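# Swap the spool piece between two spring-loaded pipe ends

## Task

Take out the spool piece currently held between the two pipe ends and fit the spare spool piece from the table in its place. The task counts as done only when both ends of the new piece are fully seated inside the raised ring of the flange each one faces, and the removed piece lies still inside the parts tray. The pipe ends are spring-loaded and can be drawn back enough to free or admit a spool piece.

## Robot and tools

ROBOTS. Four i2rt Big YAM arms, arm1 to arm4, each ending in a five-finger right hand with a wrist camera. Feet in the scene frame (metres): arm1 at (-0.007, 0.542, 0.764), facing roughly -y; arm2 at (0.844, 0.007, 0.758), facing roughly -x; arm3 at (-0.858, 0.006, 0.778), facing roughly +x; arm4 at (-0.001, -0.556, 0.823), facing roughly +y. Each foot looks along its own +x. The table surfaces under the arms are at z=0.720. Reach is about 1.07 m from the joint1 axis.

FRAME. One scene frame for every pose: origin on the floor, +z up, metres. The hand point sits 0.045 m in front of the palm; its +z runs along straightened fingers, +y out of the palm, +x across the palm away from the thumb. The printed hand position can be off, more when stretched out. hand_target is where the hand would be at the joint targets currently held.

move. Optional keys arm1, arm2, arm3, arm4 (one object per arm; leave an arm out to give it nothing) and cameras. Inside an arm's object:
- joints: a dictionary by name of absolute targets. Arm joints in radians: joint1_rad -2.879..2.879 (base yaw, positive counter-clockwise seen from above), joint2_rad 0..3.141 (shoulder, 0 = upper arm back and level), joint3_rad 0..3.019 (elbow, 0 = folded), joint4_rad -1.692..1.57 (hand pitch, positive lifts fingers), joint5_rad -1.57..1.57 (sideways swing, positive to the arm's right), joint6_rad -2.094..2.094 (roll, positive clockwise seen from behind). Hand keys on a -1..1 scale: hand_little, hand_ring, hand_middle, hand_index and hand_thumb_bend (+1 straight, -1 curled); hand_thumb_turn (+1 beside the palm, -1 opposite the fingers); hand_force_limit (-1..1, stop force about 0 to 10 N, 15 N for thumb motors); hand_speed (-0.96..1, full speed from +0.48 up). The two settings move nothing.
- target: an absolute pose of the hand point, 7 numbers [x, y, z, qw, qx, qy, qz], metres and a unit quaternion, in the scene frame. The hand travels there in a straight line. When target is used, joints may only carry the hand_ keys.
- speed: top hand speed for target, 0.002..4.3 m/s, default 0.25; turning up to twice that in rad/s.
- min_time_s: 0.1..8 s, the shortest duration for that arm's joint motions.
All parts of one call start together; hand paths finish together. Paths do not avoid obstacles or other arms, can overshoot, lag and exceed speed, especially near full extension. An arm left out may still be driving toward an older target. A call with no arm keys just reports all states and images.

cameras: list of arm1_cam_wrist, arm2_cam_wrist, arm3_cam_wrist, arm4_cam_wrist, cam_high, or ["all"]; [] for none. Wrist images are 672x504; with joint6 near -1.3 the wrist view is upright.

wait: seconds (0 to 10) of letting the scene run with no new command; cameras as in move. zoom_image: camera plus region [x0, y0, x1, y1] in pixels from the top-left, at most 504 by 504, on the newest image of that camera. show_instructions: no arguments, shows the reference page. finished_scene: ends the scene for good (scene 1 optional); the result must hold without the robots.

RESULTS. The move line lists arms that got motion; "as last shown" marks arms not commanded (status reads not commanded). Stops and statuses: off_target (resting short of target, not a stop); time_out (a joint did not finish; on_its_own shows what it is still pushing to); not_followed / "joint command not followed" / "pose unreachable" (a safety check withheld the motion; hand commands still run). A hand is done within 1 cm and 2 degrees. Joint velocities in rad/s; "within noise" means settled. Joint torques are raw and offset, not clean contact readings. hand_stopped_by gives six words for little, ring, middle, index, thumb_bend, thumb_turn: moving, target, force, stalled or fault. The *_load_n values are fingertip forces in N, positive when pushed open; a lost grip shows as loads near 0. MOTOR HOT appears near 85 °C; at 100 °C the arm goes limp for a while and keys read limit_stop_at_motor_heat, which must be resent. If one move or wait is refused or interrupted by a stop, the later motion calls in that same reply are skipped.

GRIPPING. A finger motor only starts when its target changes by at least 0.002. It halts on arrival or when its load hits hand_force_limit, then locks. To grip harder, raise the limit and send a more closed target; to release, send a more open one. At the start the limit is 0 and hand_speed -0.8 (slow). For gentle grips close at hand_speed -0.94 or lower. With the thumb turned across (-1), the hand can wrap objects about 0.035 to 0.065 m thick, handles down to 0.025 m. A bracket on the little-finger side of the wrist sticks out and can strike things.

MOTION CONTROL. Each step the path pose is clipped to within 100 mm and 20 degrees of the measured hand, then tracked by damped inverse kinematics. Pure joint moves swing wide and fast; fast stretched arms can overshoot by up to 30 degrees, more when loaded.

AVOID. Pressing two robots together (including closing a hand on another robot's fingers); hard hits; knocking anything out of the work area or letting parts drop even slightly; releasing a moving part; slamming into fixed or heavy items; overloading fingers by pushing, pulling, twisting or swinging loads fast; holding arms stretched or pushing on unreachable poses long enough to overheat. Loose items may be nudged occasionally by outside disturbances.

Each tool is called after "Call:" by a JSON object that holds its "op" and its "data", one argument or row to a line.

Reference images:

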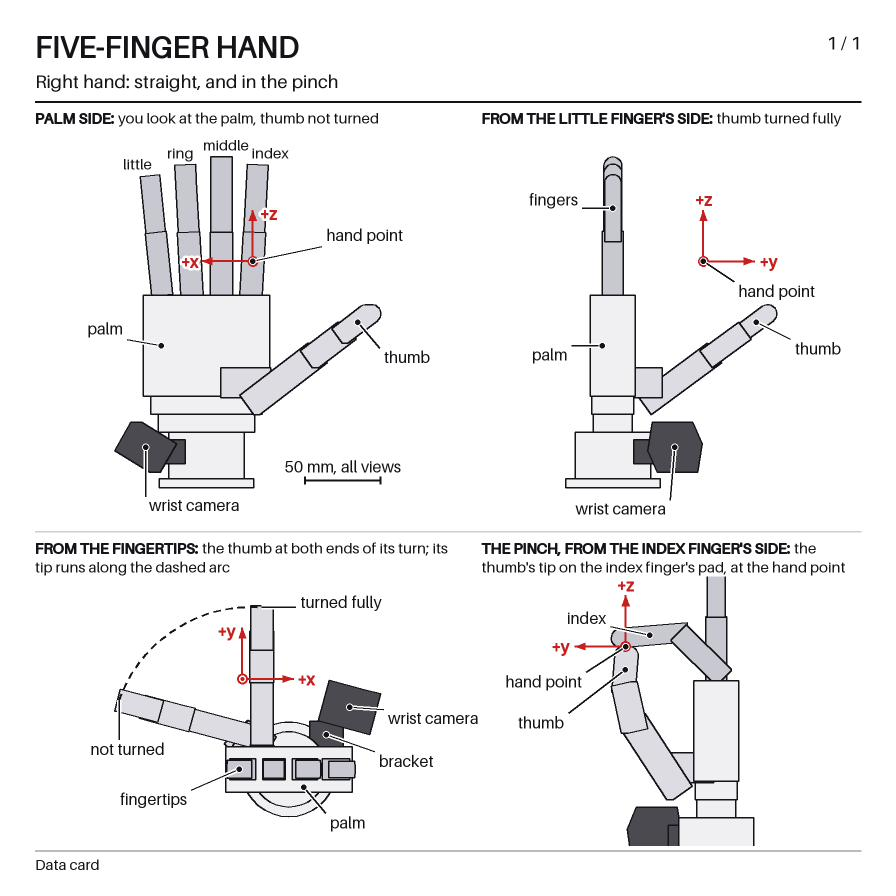

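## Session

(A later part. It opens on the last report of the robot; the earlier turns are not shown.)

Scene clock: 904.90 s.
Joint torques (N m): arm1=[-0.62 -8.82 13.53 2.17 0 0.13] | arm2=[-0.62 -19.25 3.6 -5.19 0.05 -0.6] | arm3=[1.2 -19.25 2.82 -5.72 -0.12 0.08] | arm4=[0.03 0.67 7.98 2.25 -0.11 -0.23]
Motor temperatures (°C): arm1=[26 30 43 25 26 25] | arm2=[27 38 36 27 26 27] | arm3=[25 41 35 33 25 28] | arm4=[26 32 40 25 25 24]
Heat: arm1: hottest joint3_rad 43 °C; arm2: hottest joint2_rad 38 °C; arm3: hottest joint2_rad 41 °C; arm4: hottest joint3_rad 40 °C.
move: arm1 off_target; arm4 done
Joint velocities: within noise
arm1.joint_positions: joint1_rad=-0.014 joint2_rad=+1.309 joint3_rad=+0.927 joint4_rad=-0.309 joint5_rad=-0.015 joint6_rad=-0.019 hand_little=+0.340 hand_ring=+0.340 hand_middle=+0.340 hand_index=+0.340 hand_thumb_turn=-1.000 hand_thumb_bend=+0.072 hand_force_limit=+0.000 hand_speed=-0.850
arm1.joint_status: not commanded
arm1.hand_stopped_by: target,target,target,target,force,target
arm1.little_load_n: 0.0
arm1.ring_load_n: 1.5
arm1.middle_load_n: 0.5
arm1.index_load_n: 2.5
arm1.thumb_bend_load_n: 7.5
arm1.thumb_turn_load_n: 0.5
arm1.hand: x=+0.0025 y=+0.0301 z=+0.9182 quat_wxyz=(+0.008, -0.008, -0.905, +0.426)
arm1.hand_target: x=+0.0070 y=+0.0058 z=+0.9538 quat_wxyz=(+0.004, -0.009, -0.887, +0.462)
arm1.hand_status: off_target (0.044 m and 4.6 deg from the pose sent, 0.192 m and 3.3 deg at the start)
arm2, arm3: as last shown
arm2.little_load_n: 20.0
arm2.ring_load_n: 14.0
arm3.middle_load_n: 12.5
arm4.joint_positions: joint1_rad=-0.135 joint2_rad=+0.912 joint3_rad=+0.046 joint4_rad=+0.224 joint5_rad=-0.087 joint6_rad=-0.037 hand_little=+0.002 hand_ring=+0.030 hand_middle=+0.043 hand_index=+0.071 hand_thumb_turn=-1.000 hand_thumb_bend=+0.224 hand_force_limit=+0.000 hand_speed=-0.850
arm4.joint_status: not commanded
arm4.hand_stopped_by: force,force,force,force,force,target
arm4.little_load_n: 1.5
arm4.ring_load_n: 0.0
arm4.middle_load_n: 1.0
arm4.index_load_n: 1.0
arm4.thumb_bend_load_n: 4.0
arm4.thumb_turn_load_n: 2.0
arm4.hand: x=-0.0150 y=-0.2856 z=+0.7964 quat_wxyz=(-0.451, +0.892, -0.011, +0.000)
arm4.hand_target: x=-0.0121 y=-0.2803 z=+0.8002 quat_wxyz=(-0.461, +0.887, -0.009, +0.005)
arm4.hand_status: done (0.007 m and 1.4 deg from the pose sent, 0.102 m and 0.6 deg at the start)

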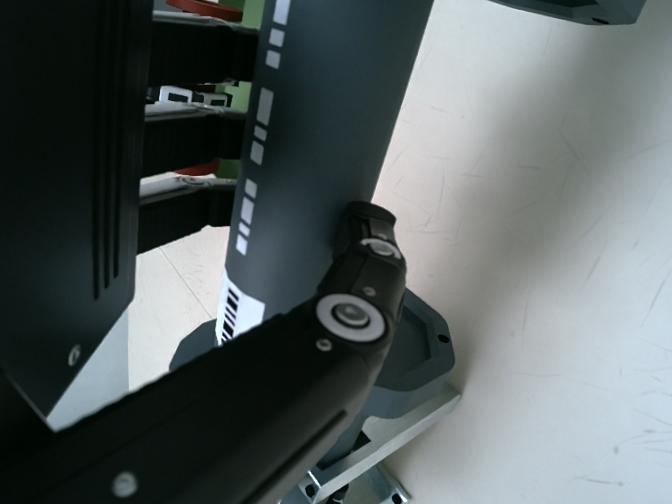

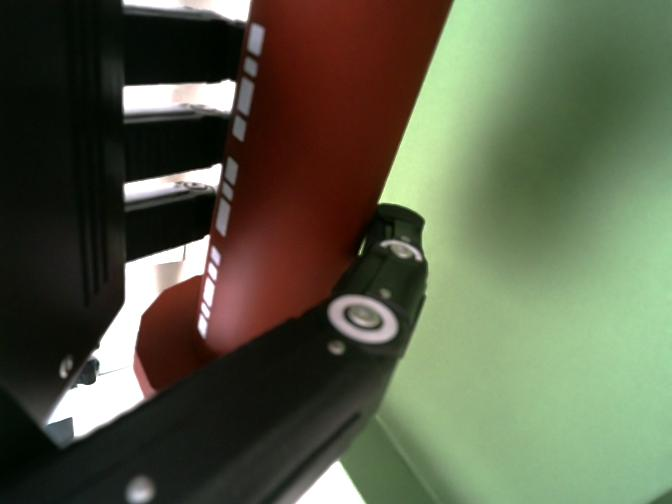

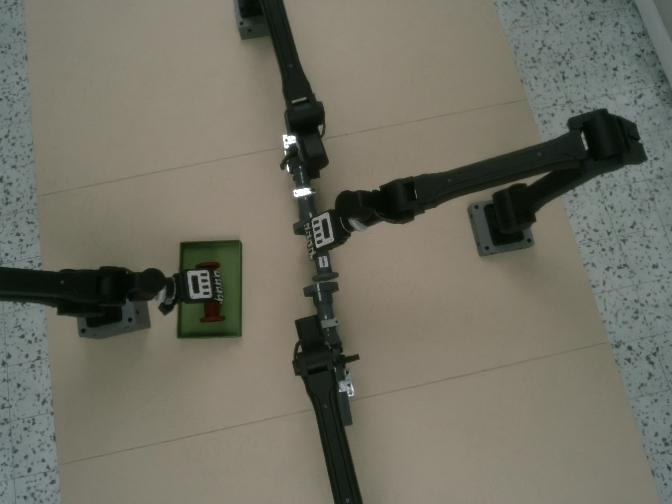

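Call:
{"op": "move", "data": {
  "arm4": {"target": [-0.012, -0.275, 0.765, 0.4617, -0.887, 0.0089, -0.0046], "speed": 0.06},
  "arm1": {"target": [0.0195, -0.0127, 0.945, 0.0008, -0.0015, -0.887, 0.4617], "speed": 0.08},
  "cameras": ["arm1_cam_wrist", "arm4_cam_wrist", "cam_high"]
}}

Call:
{"op": "zoom_image", "data": {
  "camera": "cam_high",
  "region": [260, 180, 380, 320]
}}

Call:
{"op": "zoom_image", "data": {
  "camera": "arm1_cam_wrist",
  "region": [140, 200, 500, 504]
}}

Scene clock: 958.80 s.
Joint torques (N m): arm1=[0.09 -9 13.67 2.3 -0.19 0.17] | arm2=[-0.62 -19.19 3.6 -5.15 0.05 -0.6] | arm3=[1.32 -19.31 2.82 -5.72 -0.12 0.08] | arm4=[0.5 -2.26 4.33 2.26 -0.08 -0.2]
Motor temperatures (°C): arm1=[26 30 48 25 26 25] | arm2=[27 39 36 28 26 27] | arm3=[25 42 35 34 25 28] | arm4=[26 31 39 26 25 24]
Heat: arm1: hottest joint3_rad 48 °C; arm2: hottest joint2_rad 39 °C; arm3: hottest joint2_rad 42 °C; arm4: hottest joint3_rad 39 °C.
move: arm1 off_target; arm4 done
Joint velocities: within noise
arm1.joint_positions: joint1_rad=+0.002 joint2_rad=+1.353 joint3_rad=+0.948 joint4_rad=-0.286 joint5_rad=-0.002 joint6_rad=-0.017 hand_little=+0.340 hand_ring=+0.340 hand_middle=+0.340 hand_index=+0.340 hand_thumb_turn=-1.000 hand_thumb_bend=+0.072 hand_force_limit=+0.000 hand_speed=-0.850
arm1.joint_status: not commanded
arm1.hand_stopped_by: target,target,target,target,force,target
arm1.little_load_n: 0.5
arm1.ring_load_n: 1.5
arm1.middle_load_n: 0.5
arm1.index_load_n: 2.5
arm1.thumb_bend_load_n: 7.5
arm1.thumb_turn_load_n: 0.5
arm1.hand: x=+0.0079 y=+0.0164 z=+0.9109 quat_wxyz=(+0.010, -0.005, -0.905, +0.426)
arm1.hand_target: x=+0.0194 y=-0.0096 z=+0.9461 quat_wxyz=(+0.000, -0.001, -0.887, +0.462)
arm1.hand_status: off_target (0.046 m and 4.7 deg from the pose sent, 0.053 m and 4.7 deg at the start)
arm2, arm3: as last shown
arm2.joint_positions: joint1_rad=+0.060 joint2_rad=+1.962 joint3_rad=+1.564 joint4_rad=-1.111 joint5_rad=-0.019 joint6_rad=-1.439 hand_little=-0.926 hand_ring=-0.893 hand_middle=-0.871 hand_index=-0.892 hand_thumb_turn=-1.000 hand_thumb_bend=+0.664 hand_force_limit=+0.900 hand_speed=-0.700
arm2.index_load_n: 10.0
arm2.hand: x=+0.2825 y=+0.0224 z=+0.7981 quat_wxyz=(+0.034, -0.033, -0.999, +0.007)
arm3.ring_load_n: 17.5
arm4.joint_positions: joint1_rad=-0.135 joint2_rad=+1.331 joint3_rad=+0.024 joint4_rad=+0.665 joint5_rad=-0.082 joint6_rad=-0.037 hand_little=+0.002 hand_ring=+0.030 hand_middle=+0.043 hand_index=+0.071 hand_thumb_turn=-1.000 hand_thumb_bend=+0.224 hand_force_limit=+0.000 hand_speed=-0.850
arm4.joint_status: not commanded
arm4.hand_stopped_by: force,force,force,force,force,target
arm4.little_load_n: 1.5
arm4.ring_load_n: 0.0
arm4.middle_load_n: 1.0
arm4.index_load_n: 1.0
arm4.thumb_bend_load_n: 4.0
arm4.thumb_turn_load_n: 2.0
arm4.hand: x=-0.0131 y=-0.2794 z=+0.7613 quat_wxyz=(-0.451, +0.892, -0.012, +0.002)
arm4.hand_target: x=-0.0121 y=-0.2752 z=+0.7649 quat_wxyz=(-0.461, +0.887, -0.009, +0.005)
arm4.hand_status: done (0.006 m and 1.5 deg from the pose sent, 0.033 m and 1.4 deg at the start)

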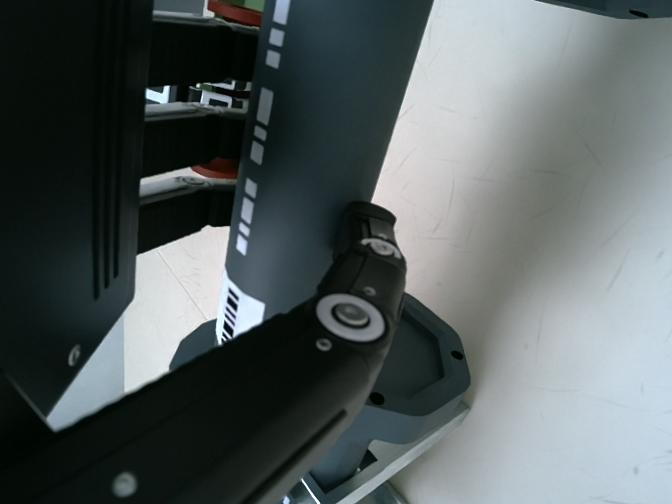

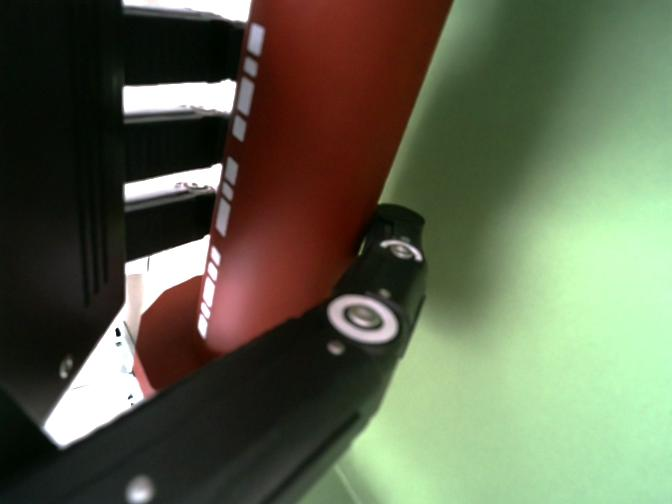

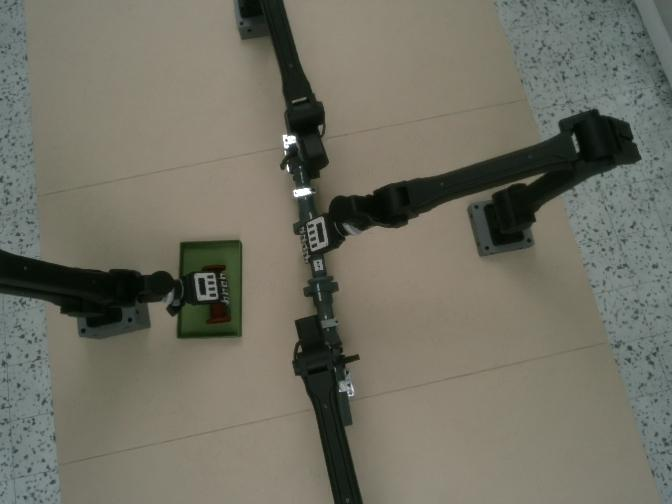

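Scaled by 3.600 from the camera's image (finer frame: 960x720).

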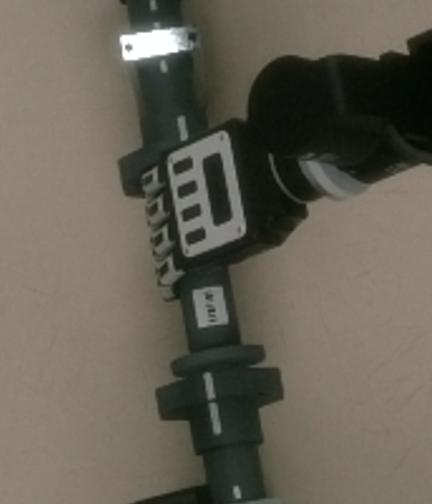

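Scaled by 1.400 from the camera's image (finer frame: 960x720).

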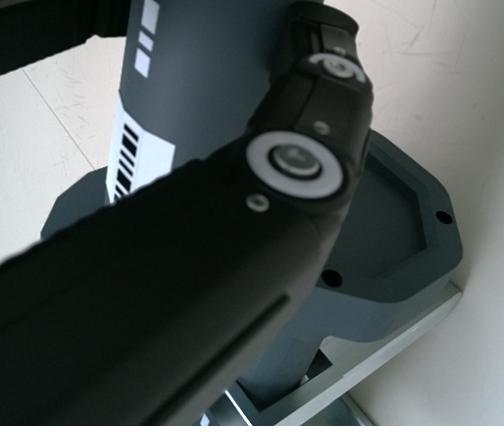

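Call:
{"op": "move", "data": {
  "arm4": {"target": [-0.012, -0.275, 0.755, 0.4617, -0.887, 0.0089, -0.0046], "speed": 0.03},
  "arm1": {"target": [0.0265, -0.0177, 0.945, 0.0003, -0.0015, -0.887, 0.4617], "speed": 0.05},
  "cameras": ["arm1_cam_wrist", "cam_high"]
}}

Call:
{"op": "zoom_image", "data": {
  "camera": "cam_high",
  "region": [260, 180, 380, 320]
}}

Scene clock: 983.67 s.
Joint torques (N m): arm1=[0.21 -8.88 13.81 2.28 -0.43 0.22] | arm2=[-0.67 -19.19 3.6 -5.08 0.05 -0.6] | arm3=[1.38 -19.37 2.82 -5.71 -0.12 0.08] | arm4=[0.5 -2.73 3.17 2.26 -0.05 -0.19]
Motor temperatures (°C): arm1=[26 31 46 25 26 25] | arm2=[27 39 36 28 26 27] | arm3=[25 42 35 34 25 28] | arm4=[26 30 37 26 25 24]
Heat: arm1: hottest joint3_rad 46 °C; arm2: hottest joint2_rad 39 °C; arm3: hottest joint2_rad 42 °C; arm4: hottest joint3_rad 37 °C.
move: arm1 off_target; arm4 done
Joint velocities: within noise
arm1.joint_positions: joint1_rad=+0.010 joint2_rad=+1.364 joint3_rad=+0.959 joint4_rad=-0.286 joint5_rad=+0.014 joint6_rad=-0.017 hand_little=+0.340 hand_ring=+0.340 hand_middle=+0.340 hand_index=+0.340 hand_thumb_turn=-1.000 hand_thumb_bend=+0.072 hand_force_limit=+0.000 hand_speed=-0.850
arm1.joint_status: not commanded
arm1.hand_stopped_by: target,target,target,target,force,target
arm1.little_load_n: 0.5
arm1.ring_load_n: 2.0
arm1.middle_load_n: 0.5
arm1.index_load_n: 2.0
arm1.thumb_bend_load_n: 7.5
arm1.thumb_turn_load_n: 0.0
arm1.hand: x=+0.0090 y=+0.0123 z=+0.9106 quat_wxyz=(+0.015, -0.004, -0.905, +0.426)
arm1.hand_target: x=+0.0264 y=-0.0142 z=+0.9460 quat_wxyz=(+0.000, -0.001, -0.887, +0.462)
arm1.hand_status: off_target (0.049 m and 4.9 deg from the pose sent, 0.052 m and 4.7 deg at the start)
arm2, arm3: as last shown
arm2.joint_positions: joint1_rad=+0.060 joint2_rad=+1.962 joint3_rad=+1.564 joint4_rad=-1.113 joint5_rad=-0.019 joint6_rad=-1.439 hand_little=-0.926 hand_ring=-0.893 hand_middle=-0.871 hand_index=-0.892 hand_thumb_turn=-1.000 hand_thumb_bend=+0.664 hand_force_limit=+0.900 hand_speed=-0.700
arm2.thumb_turn_load_n: -1.0
arm2.hand: x=+0.2829 y=+0.0224 z=+0.7981 quat_wxyz=(+0.033, -0.033, -0.999, +0.007)
arm2.hand_target: x=+0.3306 y=+0.0195 z=+0.8034 quat_wxyz=(-0.038, -0.001, -0.999, +0.001)
arm3.little_load_n: 23.5
arm3.middle_load_n: 13.0
arm3.thumb_turn_load_n: -3.5
arm4.joint_positions: joint1_rad=-0.135 joint2_rad=+1.456 joint3_rad=+0.021 joint4_rad=+0.797 joint5_rad=-0.082 joint6_rad=-0.037 hand_little=+0.002 hand_ring=+0.030 hand_middle=+0.043 hand_index=+0.071 hand_thumb_turn=-1.000 hand_thumb_bend=+0.224 hand_force_limit=+0.000 hand_speed=-0.850
arm4.joint_status: not commanded
arm4.hand_stopped_by: force,force,force,force,force,target
arm4.little_load_n: 1.5
arm4.ring_load_n: 0.0
arm4.middle_load_n: 0.5
arm4.index_load_n: 0.5
arm4.thumb_bend_load_n: 4.0
arm4.thumb_turn_load_n: 1.5
arm4.hand: x=-0.0128 y=-0.2780 z=+0.7525 quat_wxyz=(-0.453, +0.891, -0.012, +0.003)
arm4.hand_target: x=-0.0120 y=-0.2750 z=+0.7551 quat_wxyz=(-0.461, +0.887, -0.009, +0.005)
arm4.hand_status: done (0.004 m and 1.2 deg from the pose sent, 0.008 m and 1.4 deg at the start)

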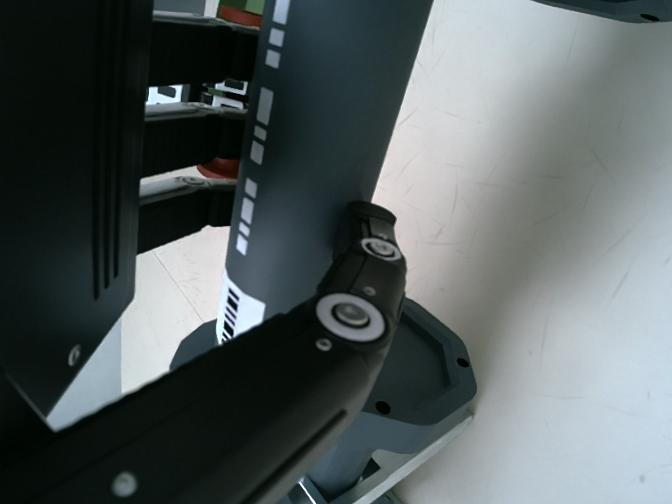

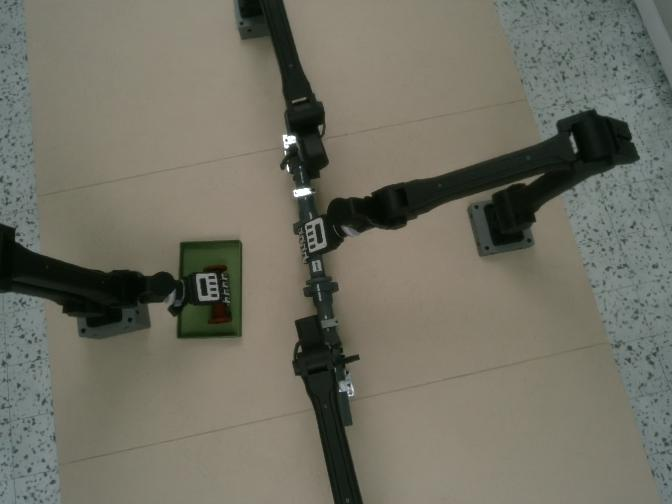

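Scaled by 3.600 from the camera's image (finer frame: 960x720).

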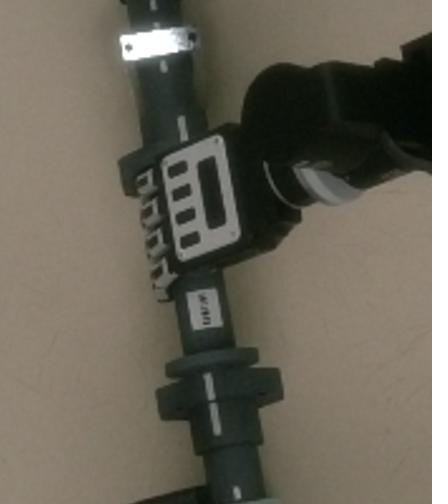

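Call:
{"op": "move", "data": {
  "arm4": {"target": [-0.012, -0.275, 0.749, 0.4617, -0.887, 0.0089, -0.0046], "speed": 0.03},
  "arm1": {"target": [0.033, -0.0177, 0.945, 0.0003, -0.0015, -0.887, 0.4617], "speed": 0.05},
  "cameras": ["arm1_cam_wrist", "arm4_cam_wrist", "cam_high"]
}}

Call:
{"op": "zoom_image", "data": {
  "camera": "cam_high",
  "region": [260, 180, 380, 320]
}}

Scene clock: 998.60 s.
Joint torques (N m): arm1=[1.38 -8.88 13.68 2.28 -0.49 0.29] | arm2=[-0.62 -19.19 3.6 -5.04 0.05 -0.6] | arm3=[1.32 -19.31 2.84 -5.71 -0.12 0.08] | arm4=[0.56 -3.14 2.44 2.28 -0.04 -0.19]
Motor temperatures (°C): arm1=[26 31 44 25 26 25] | arm2=[27 39 36 28 26 27] | arm3=[25 42 35 34 25 28] | arm4=[26 30 36 26 25 24]
Heat: arm1: hottest joint3_rad 44 °C; arm2: hottest joint2_rad 39 °C; arm3: hottest joint2_rad 42 °C; arm4: hottest joint3_rad 36 °C.
move: arm1 off_target; arm4 done
Joint velocities: within noise
arm1.joint_positions: joint1_rad=+0.019 joint2_rad=+1.364 joint3_rad=+0.961 joint4_rad=-0.286 joint5_rad=+0.030 joint6_rad=-0.016 hand_little=+0.340 hand_ring=+0.340 hand_middle=+0.340 hand_index=+0.340 hand_thumb_turn=-1.000 hand_thumb_bend=+0.073 hand_force_limit=+0.000 hand_speed=-0.850
arm1.joint_status: not commanded
arm1.hand_stopped_by: target,target,target,target,force,target
arm1.little_load_n: 1.0
arm1.ring_load_n: 2.5
arm1.middle_load_n: 0.5
arm1.index_load_n: 1.5
arm1.thumb_bend_load_n: 8.0
arm1.thumb_turn_load_n: -1.0
arm1.hand: x=+0.0107 y=+0.0114 z=+0.9113 quat_wxyz=(+0.020, -0.004, -0.904, +0.426)
arm1.hand_target: x=+0.0329 y=-0.0140 z=+0.9458 quat_wxyz=(-0.001, -0.001, -0.887, +0.461)
arm1.hand_status: off_target (0.050 m and 5.1 deg from the pose sent, 0.052 m and 4.9 deg at the start)
arm2.joint_positions: joint1_rad=+0.060 joint2_rad=+1.962 joint3_rad=+1.564 joint4_rad=-1.113 joint5_rad=-0.019 joint6_rad=-1.439 hand_little=-0.926 hand_ring=-0.893 hand_middle=-0.871 hand_index=-0.892 hand_thumb_turn=-1.000 hand_thumb_bend=+0.664 hand_force_limit=+0.900 hand_speed=-0.700
arm2.joint_status: not commanded
arm2.hand_stopped_by: force,force,force,force,force,target
arm2.little_load_n: 19.5
arm2.ring_load_n: 14.0
arm2.middle_load_n: 10.5
arm2.index_load_n: 9.5
arm2.thumb_bend_load_n: 13.0
arm2.thumb_turn_load_n: -1.5
arm2.hand: x=+0.2831 y=+0.0224 z=+0.7981 quat_wxyz=(+0.033, -0.033, -0.999, +0.007)
arm2.hand_target: x=+0.3305 y=+0.0195 z=+0.8033 quat_wxyz=(-0.038, -0.001, -0.999, +0.001)
arm2.hand_status: not commanded
arm3.joint_positions: joint1_rad=+0.128 joint2_rad=+1.946 joint3_rad=+1.484 joint4_rad=-1.018 joint5_rad=-0.007 joint6_rad=-1.458 hand_little=-0.791 hand_ring=-0.788 hand_middle=-0.788 hand_index=-0.807 hand_thumb_turn=-1.000 hand_thumb_bend=+0.462 hand_force_limit=+0.900 hand_speed=-0.700
arm3.joint_status: not commanded
arm3.hand_stopped_by: force,force,force,force,force,target
arm3.little_load_n: 23.5
arm3.ring_load_n: 18.0
arm3.middle_load_n: 13.0
arm3.index_load_n: 9.0
arm3.thumb_bend_load_n: 18.5
arm3.thumb_turn_load_n: -3.5
arm3.hand: x=-0.3024 y=+0.0065 z=+0.7981 quat_wxyz=(-0.008, +0.999, -0.005, +0.047)
arm3.hand_target: x=-0.3676 y=+0.0042 z=+0.8013 quat_wxyz=(+0.001, +0.999, -0.010, -0.039)
arm3.hand_status: not commanded
arm4.joint_positions: joint1_rad=-0.135 joint2_rad=+1.534 joint3_rad=+0.021 joint4_rad=+0.877 joint5_rad=-0.082 joint6_rad=-0.037 hand_little=+0.002 hand_ring=+0.030 hand_middle=+0.043 hand_index=+0.071 hand_thumb_turn=-1.000 hand_thumb_bend=+0.224 hand_force_limit=+0.000 hand_speed=-0.850
arm4.joint_status: not commanded
arm4.hand_stopped_by: force,force,force,force,force,target
arm4.little_load_n: 1.5
arm4.ring_load_n: 0.0
arm4.middle_load_n: 0.5
arm4.index_load_n: 0.5
arm4.thumb_bend_load_n: 4.5
arm4.thumb_turn_load_n: 2.0
arm4.hand: x=-0.0127 y=-0.2775 z=+0.7468 quat_wxyz=(-0.454, +0.891, -0.012, +0.003)
arm4.hand_target: x=-0.0120 y=-0.2750 z=+0.7491 quat_wxyz=(-0.461, +0.887, -0.009, +0.005)
arm4.hand_status: done (0.003 m and 1.1 deg from the pose sent, 0.005 m and 1.2 deg at the start)

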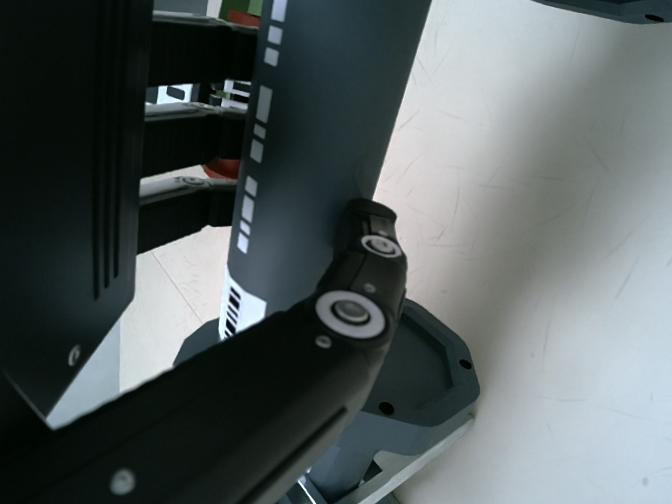

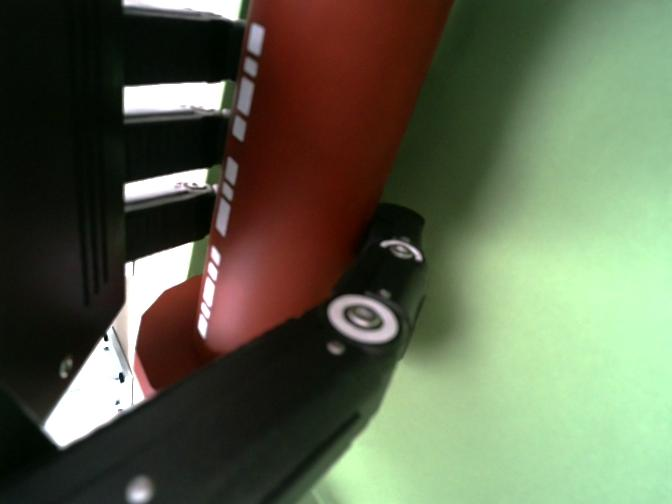

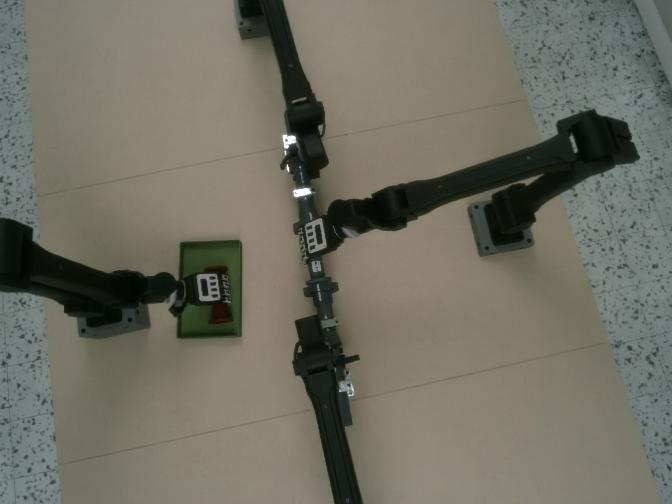

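Scaled by 3.600 from the camera's image (finer frame: 960x720).

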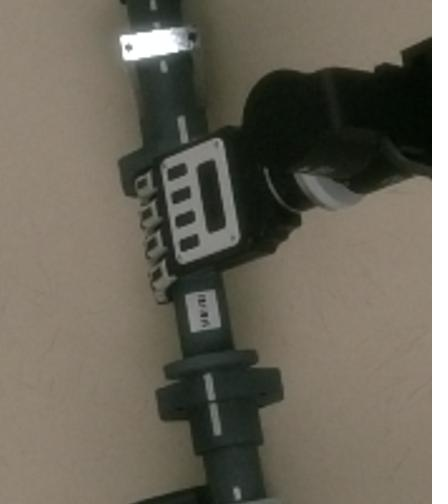

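Call:
{"op": "move", "data": {
  "arm4": {"target": [-0.012, -0.275, 0.742, 0.4617, -0.887, 0.0089, -0.0046], "speed": 0.03},
  "arm1": {"target": [0.022, -0.0177, 0.965, 0.0003, -0.0015, -0.887, 0.4617], "speed": 0.05},
  "cameras": ["arm1_cam_wrist", "arm4_cam_wrist", "cam_high"]
}}

Call:
{"op": "zoom_image", "data": {
  "camera": "cam_high",
  "region": [260, 180, 380, 320]
}}

Scene clock: 1019.73 s.
Joint torques (N m): arm1=[-1.03 -10.05 13.7 1.25 -0.48 0.17] | arm2=[-0.62 -19.19 3.6 -5.03 0.05 -0.6] | arm3=[1.2 -19.31 2.82 -5.71 -0.12 0.08] | arm4=[0.56 -2.73 2.02 1.94 -0.03 -0.19]
Motor temperatures (°C): arm1=[26 31 48 25 26 25] | arm2=[27 39 35 28 26 27] | arm3=[25 42 35 35 25 28] | arm4=[26 30 35 26 25 24]
Heat: arm1: hottest joint3_rad 48 °C; arm2: hottest joint2_rad 39 °C; arm3: hottest joint2_rad 42 °C; arm4: hottest joint3_rad 35 °C.
move: arm1 off_target; arm4 done
Joint velocities: within noise
arm1.joint_positions: joint1_rad=+0.019 joint2_rad=+1.364 joint3_rad=+1.000 joint4_rad=-0.315 joint5_rad=+0.009 joint6_rad=-0.016 hand_little=+0.340 hand_ring=+0.340 hand_middle=+0.340 hand_index=+0.340 hand_thumb_turn=-1.000 hand_thumb_bend=+0.073 hand_force_limit=+0.000 hand_speed=-0.850
arm1.joint_status: not commanded
arm1.hand_stopped_by: target,target,target,target,force,target
arm1.little_load_n: 0.0
arm1.ring_load_n: 2.0
arm1.middle_load_n: 0.0
arm1.index_load_n: 3.0
arm1.thumb_bend_load_n: 6.5
arm1.thumb_turn_load_n: 0.0
arm1.hand: x=+0.0146 y=+0.0038 z=+0.9276 quat_wxyz=(+0.011, +0.000, -0.902, +0.432)
arm1.hand_target: x=+0.0219 y=-0.0154 z=+0.9654 quat_wxyz=(+0.000, -0.001, -0.887, +0.462)
arm1.hand_status: off_target (0.044 m and 4.1 deg from the pose sent, 0.062 m and 5.1 deg at the start)
arm2, arm3: as last shown
arm2.joint_positions: joint1_rad=+0.060 joint2_rad=+1.962 joint3_rad=+1.564 joint4_rad=-1.114 joint5_rad=-0.019 joint6_rad=-1.439 hand_little=-0.926 hand_ring=-0.893 hand_middle=-0.871 hand_index=-0.892 hand_thumb_turn=-1.000 hand_thumb_bend=+0.664 hand_force_limit=+0.900 hand_speed=-0.700
arm2.little_load_n: 20.0
arm2.index_load_n: 10.0
arm2.thumb_bend_load_n: 12.5
arm2.hand: x=+0.2832 y=+0.0224 z=+0.7981 quat_wxyz=(+0.033, -0.033, -0.999, +0.007)
arm3.little_load_n: 24.0
arm4.joint_positions: joint1_rad=-0.135 joint2_rad=+1.617 joint3_rad=+0.018 joint4_rad=+0.980 joint5_rad=-0.082 joint6_rad=-0.037 hand_little=+0.001 hand_ring=+0.030 hand_middle=+0.043 hand_index=+0.071 hand_thumb_turn=-1.000 hand_thumb_bend=+0.224 hand_force_limit=+0.000 hand_speed=-0.850
arm4.joint_status: not commanded
arm4.hand_stopped_by: force,force,force,force,force,target
arm4.little_load_n: 0.5
arm4.ring_load_n: 0.0
arm4.middle_load_n: -0.5
arm4.index_load_n: 0.0
arm4.thumb_bend_load_n: 6.0
arm4.thumb_turn_load_n: 1.5
arm4.hand: x=-0.0124 y=-0.2752 z=+0.7436 quat_wxyz=(-0.461, +0.887, -0.012, +0.003)
arm4.hand_target: x=-0.0120 y=-0.2751 z=+0.7420 quat_wxyz=(-0.461, +0.887, -0.009, +0.005)
arm4.hand_status: done (0.002 m and 0.3 deg from the pose sent, 0.005 m and 1.1 deg at the start)

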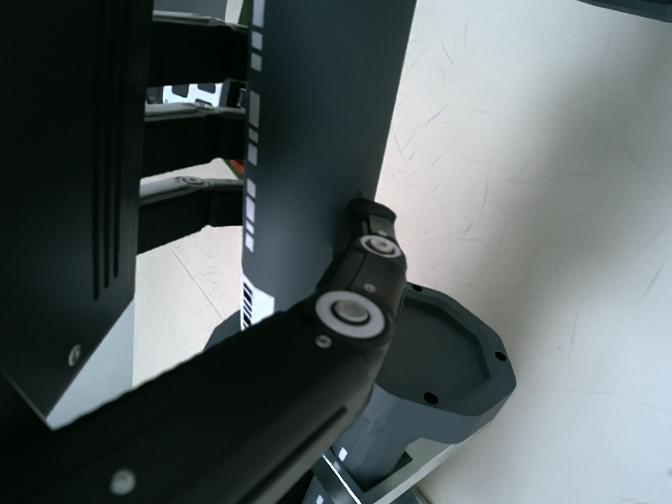

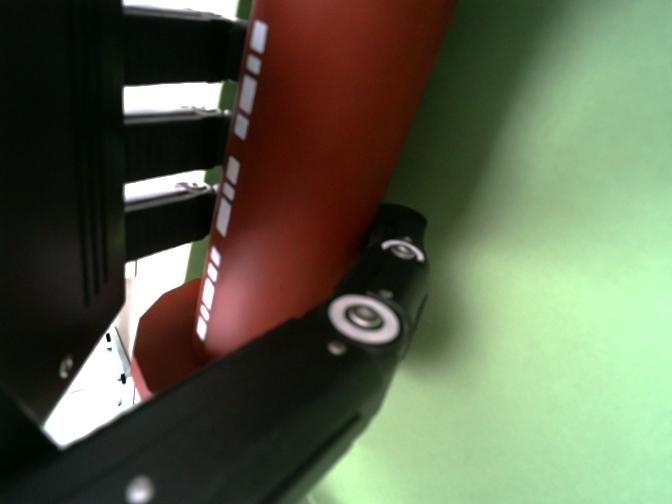

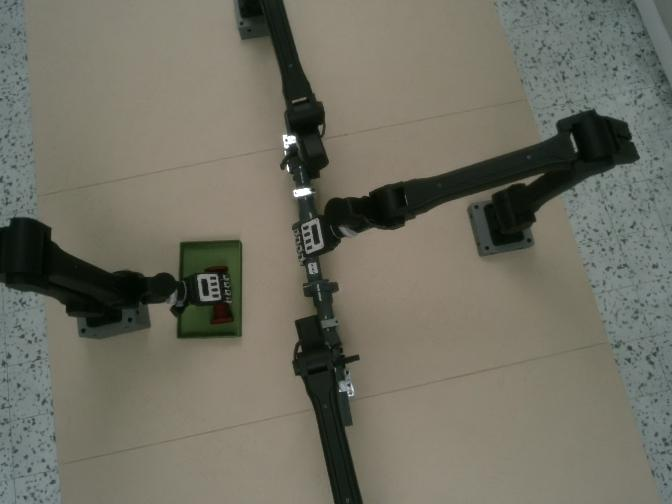

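Scaled by 3.600 from the camera's image (finer frame: 960x720).

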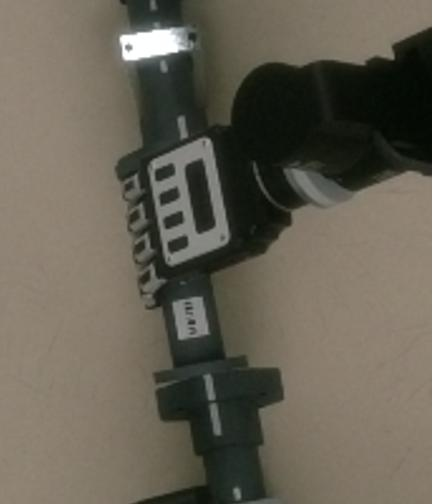

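Call:
{"op": "move", "data": {
  "arm4": {"target": [-0.012, -0.275, 0.745, 0.4617, -0.887, 0.0089, -0.0046], "speed": 0.03}
}}

Call:
{"op": "move", "data": {
  "arm4": {"joints": {"hand_speed": -0.8, "hand_thumb_bend": 1.0}},
  "cameras": ["arm1_cam_wrist", "arm4_cam_wrist", "cam_high"]
}}

Call:
{"op": "zoom_image", "data": {
  "camera": "arm1_cam_wrist",
  "region": [140, 0, 560, 504]
}}

Scene clock: 1035.03 s.
Joint torques (N m): arm1=[-1.2 -10.11 13.86 1.28 -0.44 0.17] | arm2=[-0.62 -19.19 3.6 -5.03 0.05 -0.6] | arm3=[1.26 -19.31 2.81 -5.72 -0.12 0.07] | arm4=[0.56 -5.42 1.96 0.92 -0.04 -0.19]
Motor temperatures (°C): arm1=[26 31 49 25 26 25] | arm2=[27 39 35 28 26 27] | arm3=[25 42 34 35 25 28] | arm4=[26 30 34 26 25 24]
Heat: arm1: hottest joint3_rad 49 °C; arm2: hottest joint2_rad 39 °C; arm3: hottest joint2_rad 42 °C; arm4: hottest joint3_rad 34 °C.
move: arm4 done
Joint velocities: within noise
arm1, arm2, arm3: as last shown
arm1.thumb_bend_load_n: 7.0
arm1.thumb_turn_load_n: -0.5
arm2.thumb_bend_load_n: 13.0
arm3.middle_load_n: 12.5
arm3.thumb_turn_load_n: -4.0
arm4.joint_positions: joint1_rad=-0.135 joint2_rad=+1.614 joint3_rad=+0.018 joint4_rad=+0.976 joint5_rad=-0.082 joint6_rad=-0.037 hand_little=+0.001 hand_ring=+0.030 hand_middle=+0.043 hand_index=+0.071 hand_thumb_turn=-1.000 hand_thumb_bend=+0.224 hand_force_limit=+0.000 hand_speed=-0.850
arm4.joint_status: not commanded
arm4.hand_stopped_by: force,force,force,force,force,target
arm4.little_load_n: 0.5
arm4.ring_load_n: 0.0
arm4.middle_load_n: 0.0
arm4.index_load_n: 0.0
arm4.thumb_bend_load_n: 5.5
arm4.thumb_turn_load_n: 1.5
arm4.hand: x=-0.0124 y=-0.2752 z=+0.7439 quat_wxyz=(-0.461, +0.887, -0.012, +0.003)
arm4.hand_target: x=-0.0120 y=-0.2749 z=+0.7450 quat_wxyz=(-0.462, +0.887, -0.009, +0.005)
arm4.hand_status: done (0.001 m and 0.3 deg from the pose sent, 0.001 m and 0.3 deg at the start)
pictures: none

Scene clock: 1038.23 s.
Joint torques (N m): arm1=[-0.91 -10.34 13.81 1.31 -0.53 0.15] | arm2=[-0.67 -19.25 3.6 -5.03 0.05 -0.6] | arm3=[1.32 -19.31 2.84 -5.74 -0.11 0.08] | arm4=[0.56 -5.36 1.96 0.91 -0.04 -0.19]
Motor temperatures (°C): arm1=[26 31 49 25 26 25] | arm2=[27 39 35 28 26 27] | arm3=[25 42 34 35 25 28] | arm4=[26 30 34 26 25 24]
Heat: arm1: hottest joint3_rad 49 °C; arm2: hottest joint2_rad 39 °C; arm3: hottest joint2_rad 42 °C; arm4: hottest joint3_rad 34 °C.
move: arm4 done
Joint velocities: within noise
arm1, arm2, arm3: as last shown
arm1.index_load_n: 2.5
arm1.thumb_bend_load_n: 6.5
arm2.thumb_bend_load_n: 12.5
arm3.little_load_n: 23.5
arm3.ring_load_n: 17.5
arm4.joint_positions: joint1_rad=-0.135 joint2_rad=+1.614 joint3_rad=+0.018 joint4_rad=+0.976 joint5_rad=-0.082 joint6_rad=-0.037 hand_little=+0.001 hand_ring=+0.030 hand_middle=+0.043 hand_index=+0.071 hand_thumb_turn=-1.000 hand_thumb_bend=+1.000 hand_force_limit=+0.000 hand_speed=-0.800
arm4.joint_status: all done
arm4.hand_stopped_by: force,force,force,force,target,target
arm4.little_load_n: 0.0
arm4.ring_load_n: 0.0
arm4.middle_load_n: -0.5
arm4.index_load_n: 0.0
arm4.thumb_bend_load_n: 0.0
arm4.thumb_turn_load_n: 0.0
arm4.hand: x=-0.0124 y=-0.2752 z=+0.7439 quat_wxyz=(-0.461, +0.887, -0.012, +0.003)
arm4.hand_target: x=-0.0120 y=-0.2750 z=+0.7450 quat_wxyz=(-0.462, +0.887, -0.009, +0.005)
arm4.hand_status: not commanded

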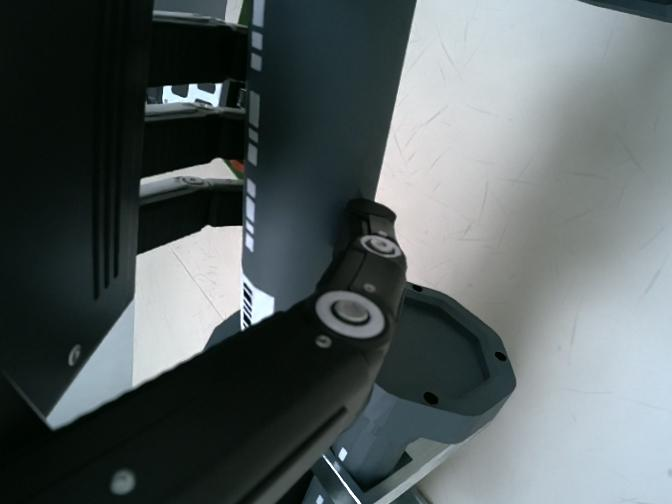

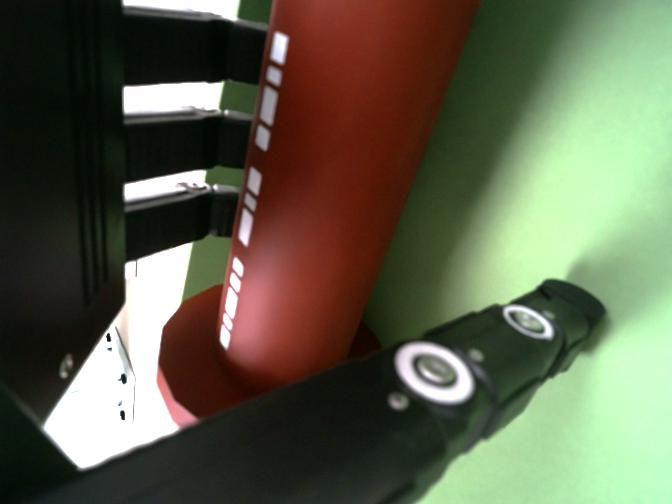

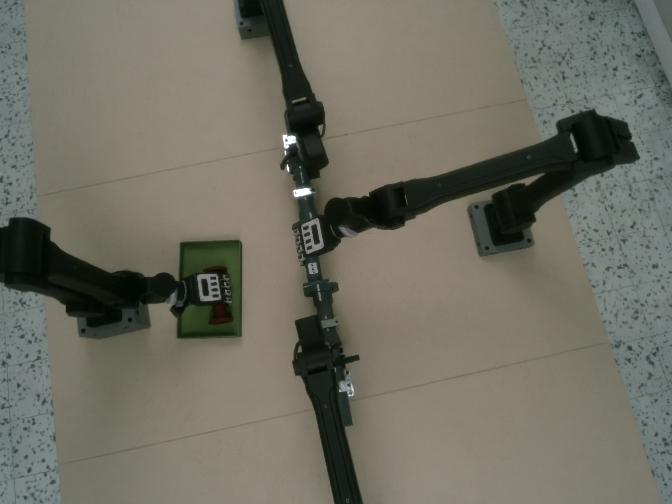

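Scaled by 1.000.

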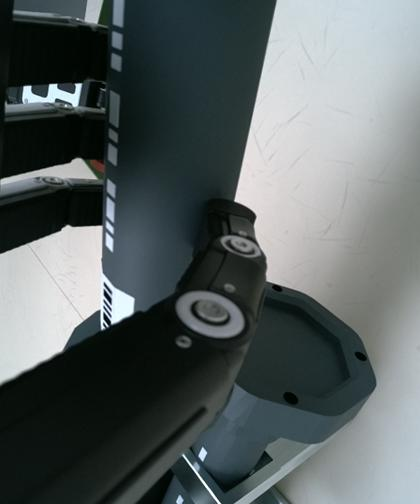

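Call:
{"op": "move", "data": {
  "arm4": {"joints": {"hand_speed": -0.7, "hand_index": 1.0, "hand_middle": 1.0, "hand_ring": 1.0, "hand_little": 1.0}},
  "arm1": {"target": [0.024, -0.013, 0.97, 0.0205, -0.0395, -0.8861, 0.4613], "speed": 0.05}
}}

Call:
{"op": "move", "data": {
  "arm4": {"target": [-0.010, -0.275, 0.90, 0.4617, -0.887, 0.0089, -0.0046], "speed": 0.1},
  "cameras": ["arm4_cam_wrist", "cam_high"]
}}

Call:
{"op": "zoom_image", "data": {
  "camera": "cam_high",
  "region": [260, 180, 380, 320]
}}

Scene clock: 1079.30 s.
Joint torques (N m): arm1=[-0.26 -10.58 13.44 1.31 -0.03 0.14] | arm2=[-0.62 -19.19 3.6 -5.03 0.05 -0.61] | arm3=[1.32 -19.31 2.82 -5.74 -0.12 0.08] | arm4=[0.56 -4.6 3.08 1.11 0.1 -0.3]
Motor temperatures (°C): arm1=[26 31 51 24 26 25] | arm2=[27 39 35 28 26 27] | arm3=[25 42 34 35 25 28] | arm4=[26 31 33 25 25 24]
Heat: arm1: hottest joint3_rad 51 °C; arm2: hottest joint2_rad 39 °C; arm3: hottest joint2_rad 42 °C; arm4: hottest joint3_rad 33 °C.
move: arm1 off_target; arm4 done
Joint velocities: within noise
arm1.joint_positions: joint1_rad=+0.044 joint2_rad=+1.353 joint3_rad=+1.000 joint4_rad=-0.333 joint5_rad=+0.092 joint6_rad=+0.051 hand_little=+0.340 hand_ring=+0.340 hand_middle=+0.340 hand_index=+0.340 hand_thumb_turn=-1.000 hand_thumb_bend=+0.073 hand_force_limit=+0.000 hand_speed=-0.850
arm1.joint_status: not commanded
arm1.hand_stopped_by: target,target,target,target,force,target
arm1.little_load_n: 0.0
arm1.ring_load_n: 1.5
arm1.middle_load_n: 0.0
arm1.index_load_n: 2.5
arm1.thumb_bend_load_n: 6.5
arm1.thumb_turn_load_n: 0.0
arm1.hand: x=+0.0157 y=+0.0057 z=+0.9305 quat_wxyz=(+0.029, -0.037, -0.902, +0.429)
arm1.hand_target: x=+0.0238 y=-0.0109 z=+0.9703 quat_wxyz=(+0.020, -0.040, -0.886, +0.462)
arm1.hand_status: off_target (0.044 m and 4.2 deg from the pose sent, 0.047 m and 6.1 deg at the start)
arm2, arm3: as last shown
arm3.little_load_n: 24.0
arm3.ring_load_n: 18.0
arm3.middle_load_n: 13.0
arm3.thumb_turn_load_n: -3.5
arm4.joint_positions: joint1_rad=-0.135 joint2_rad=+1.607 joint3_rad=+0.005 joint4_rad=+0.970 joint5_rad=-0.086 joint6_rad=-0.026 hand_little=+1.000 hand_ring=+1.000 hand_middle=+0.997 hand_index=+1.000 hand_thumb_turn=-1.000 hand_thumb_bend=+0.997 hand_force_limit=+0.000 hand_speed=-0.700
arm4.joint_status: all done
arm4.hand_stopped_by: target,target,target,target,target,target
arm4.little_load_n: -0.5
arm4.ring_load_n: -1.0
arm4.middle_load_n: -7.5
arm4.index_load_n: 0.0
arm4.thumb_bend_load_n: -7.0
arm4.thumb_turn_load_n: -3.0
arm4.hand: x=-0.0146 y=-0.2827 z=+0.7425 quat_wxyz=(-0.456, +0.890, -0.016, -0.001)
arm4.hand_target: x=-0.0120 y=-0.2750 z=+0.7449 quat_wxyz=(-0.462, +0.887, -0.009, +0.005)
arm4.hand_status: not commanded
pictures: none

Scene clock: 1081.57 s.
Joint torques (N m): arm1=[0.21 -10.52 13.37 1.25 -0.02 0.17] | arm2=[-0.67 -19.19 3.6 -5.03 0.05 -0.6] | arm3=[1.26 -19.37 2.84 -5.71 -0.12 0.07] | arm4=[-0.03 0.73 14.23 0.84 -0.12 -0.21]
Motor temperatures (°C): arm1=[26 31 51 24 26 25] | arm2=[27 39 35 28 26 27] | arm3=[25 42 34 35 25 28] | arm4=[26 30 33 25 25 24]
Heat: arm1: hottest joint3_rad 51 °C; arm2: hottest joint2_rad 39 °C; arm3: hottest joint2_rad 42 °C; arm4: hottest joint3_rad 33 °C.
move: arm4 off_target
Joint velocities: within noise
arm1, arm2, arm3: as last shown
arm1.index_load_n: 3.0
arm1.thumb_bend_load_n: 7.0
arm2.thumb_bend_load_n: 13.0
arm3.little_load_n: 23.5
arm3.ring_load_n: 17.5
arm3.middle_load_n: 12.5
arm4.joint_positions: joint1_rad=-0.149 joint2_rad=+0.545 joint3_rad=+0.220 joint4_rad=-0.335 joint5_rad=-0.098 joint6_rad=-0.046 hand_little=+1.000 hand_ring=+1.000 hand_middle=+0.998 hand_index=+1.000 hand_thumb_turn=-1.000 hand_thumb_bend=+1.000 hand_force_limit=+0.000 hand_speed=-0.700
arm4.joint_status: not commanded
arm4.hand_stopped_by: target,target,target,target,target,target
arm4.little_load_n: 0.0
arm4.ring_load_n: -0.5
arm4.middle_load_n: 0.0
arm4.index_load_n: 0.0
arm4.thumb_bend_load_n: 0.0
arm4.thumb_turn_load_n: 0.0
arm4.hand: x=-0.0139 y=-0.2859 z=+0.8757 quat_wxyz=(-0.444, +0.896, -0.012, +0.000)
arm4.hand_target: x=-0.0102 y=-0.2746 z=+0.8991 quat_wxyz=(-0.462, +0.887, -0.009, +0.005)
arm4.hand_status: off_target (0.027 m and 2.4 deg from the pose sent, 0.158 m and 1.3 deg at the start)

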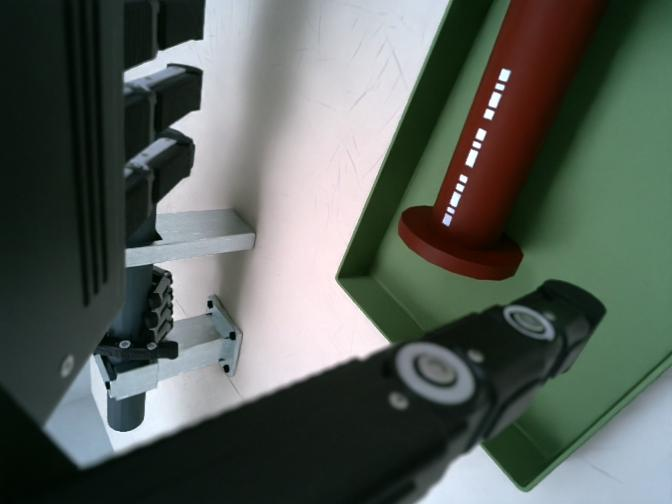

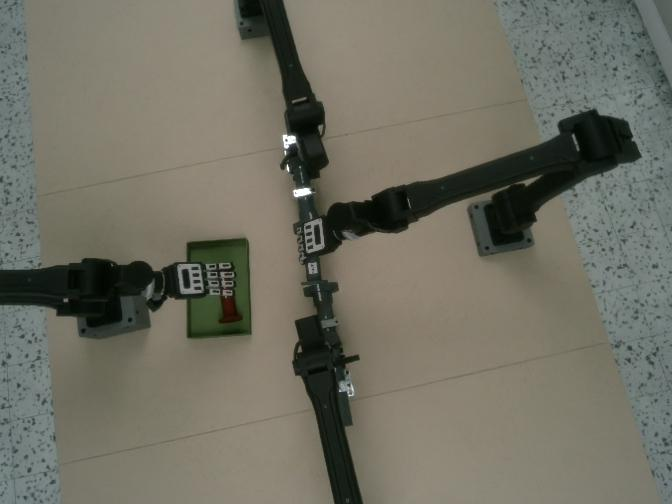

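Scaled by 3.600 from the camera's image (finer frame: 960x720).

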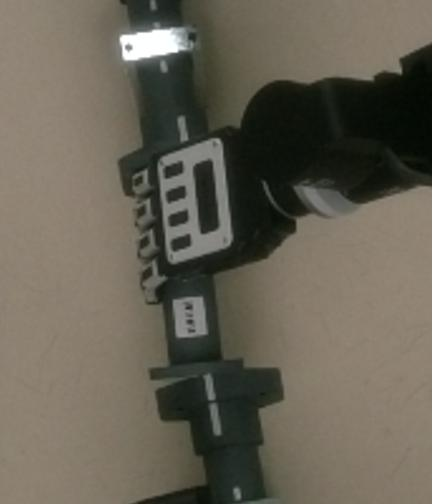

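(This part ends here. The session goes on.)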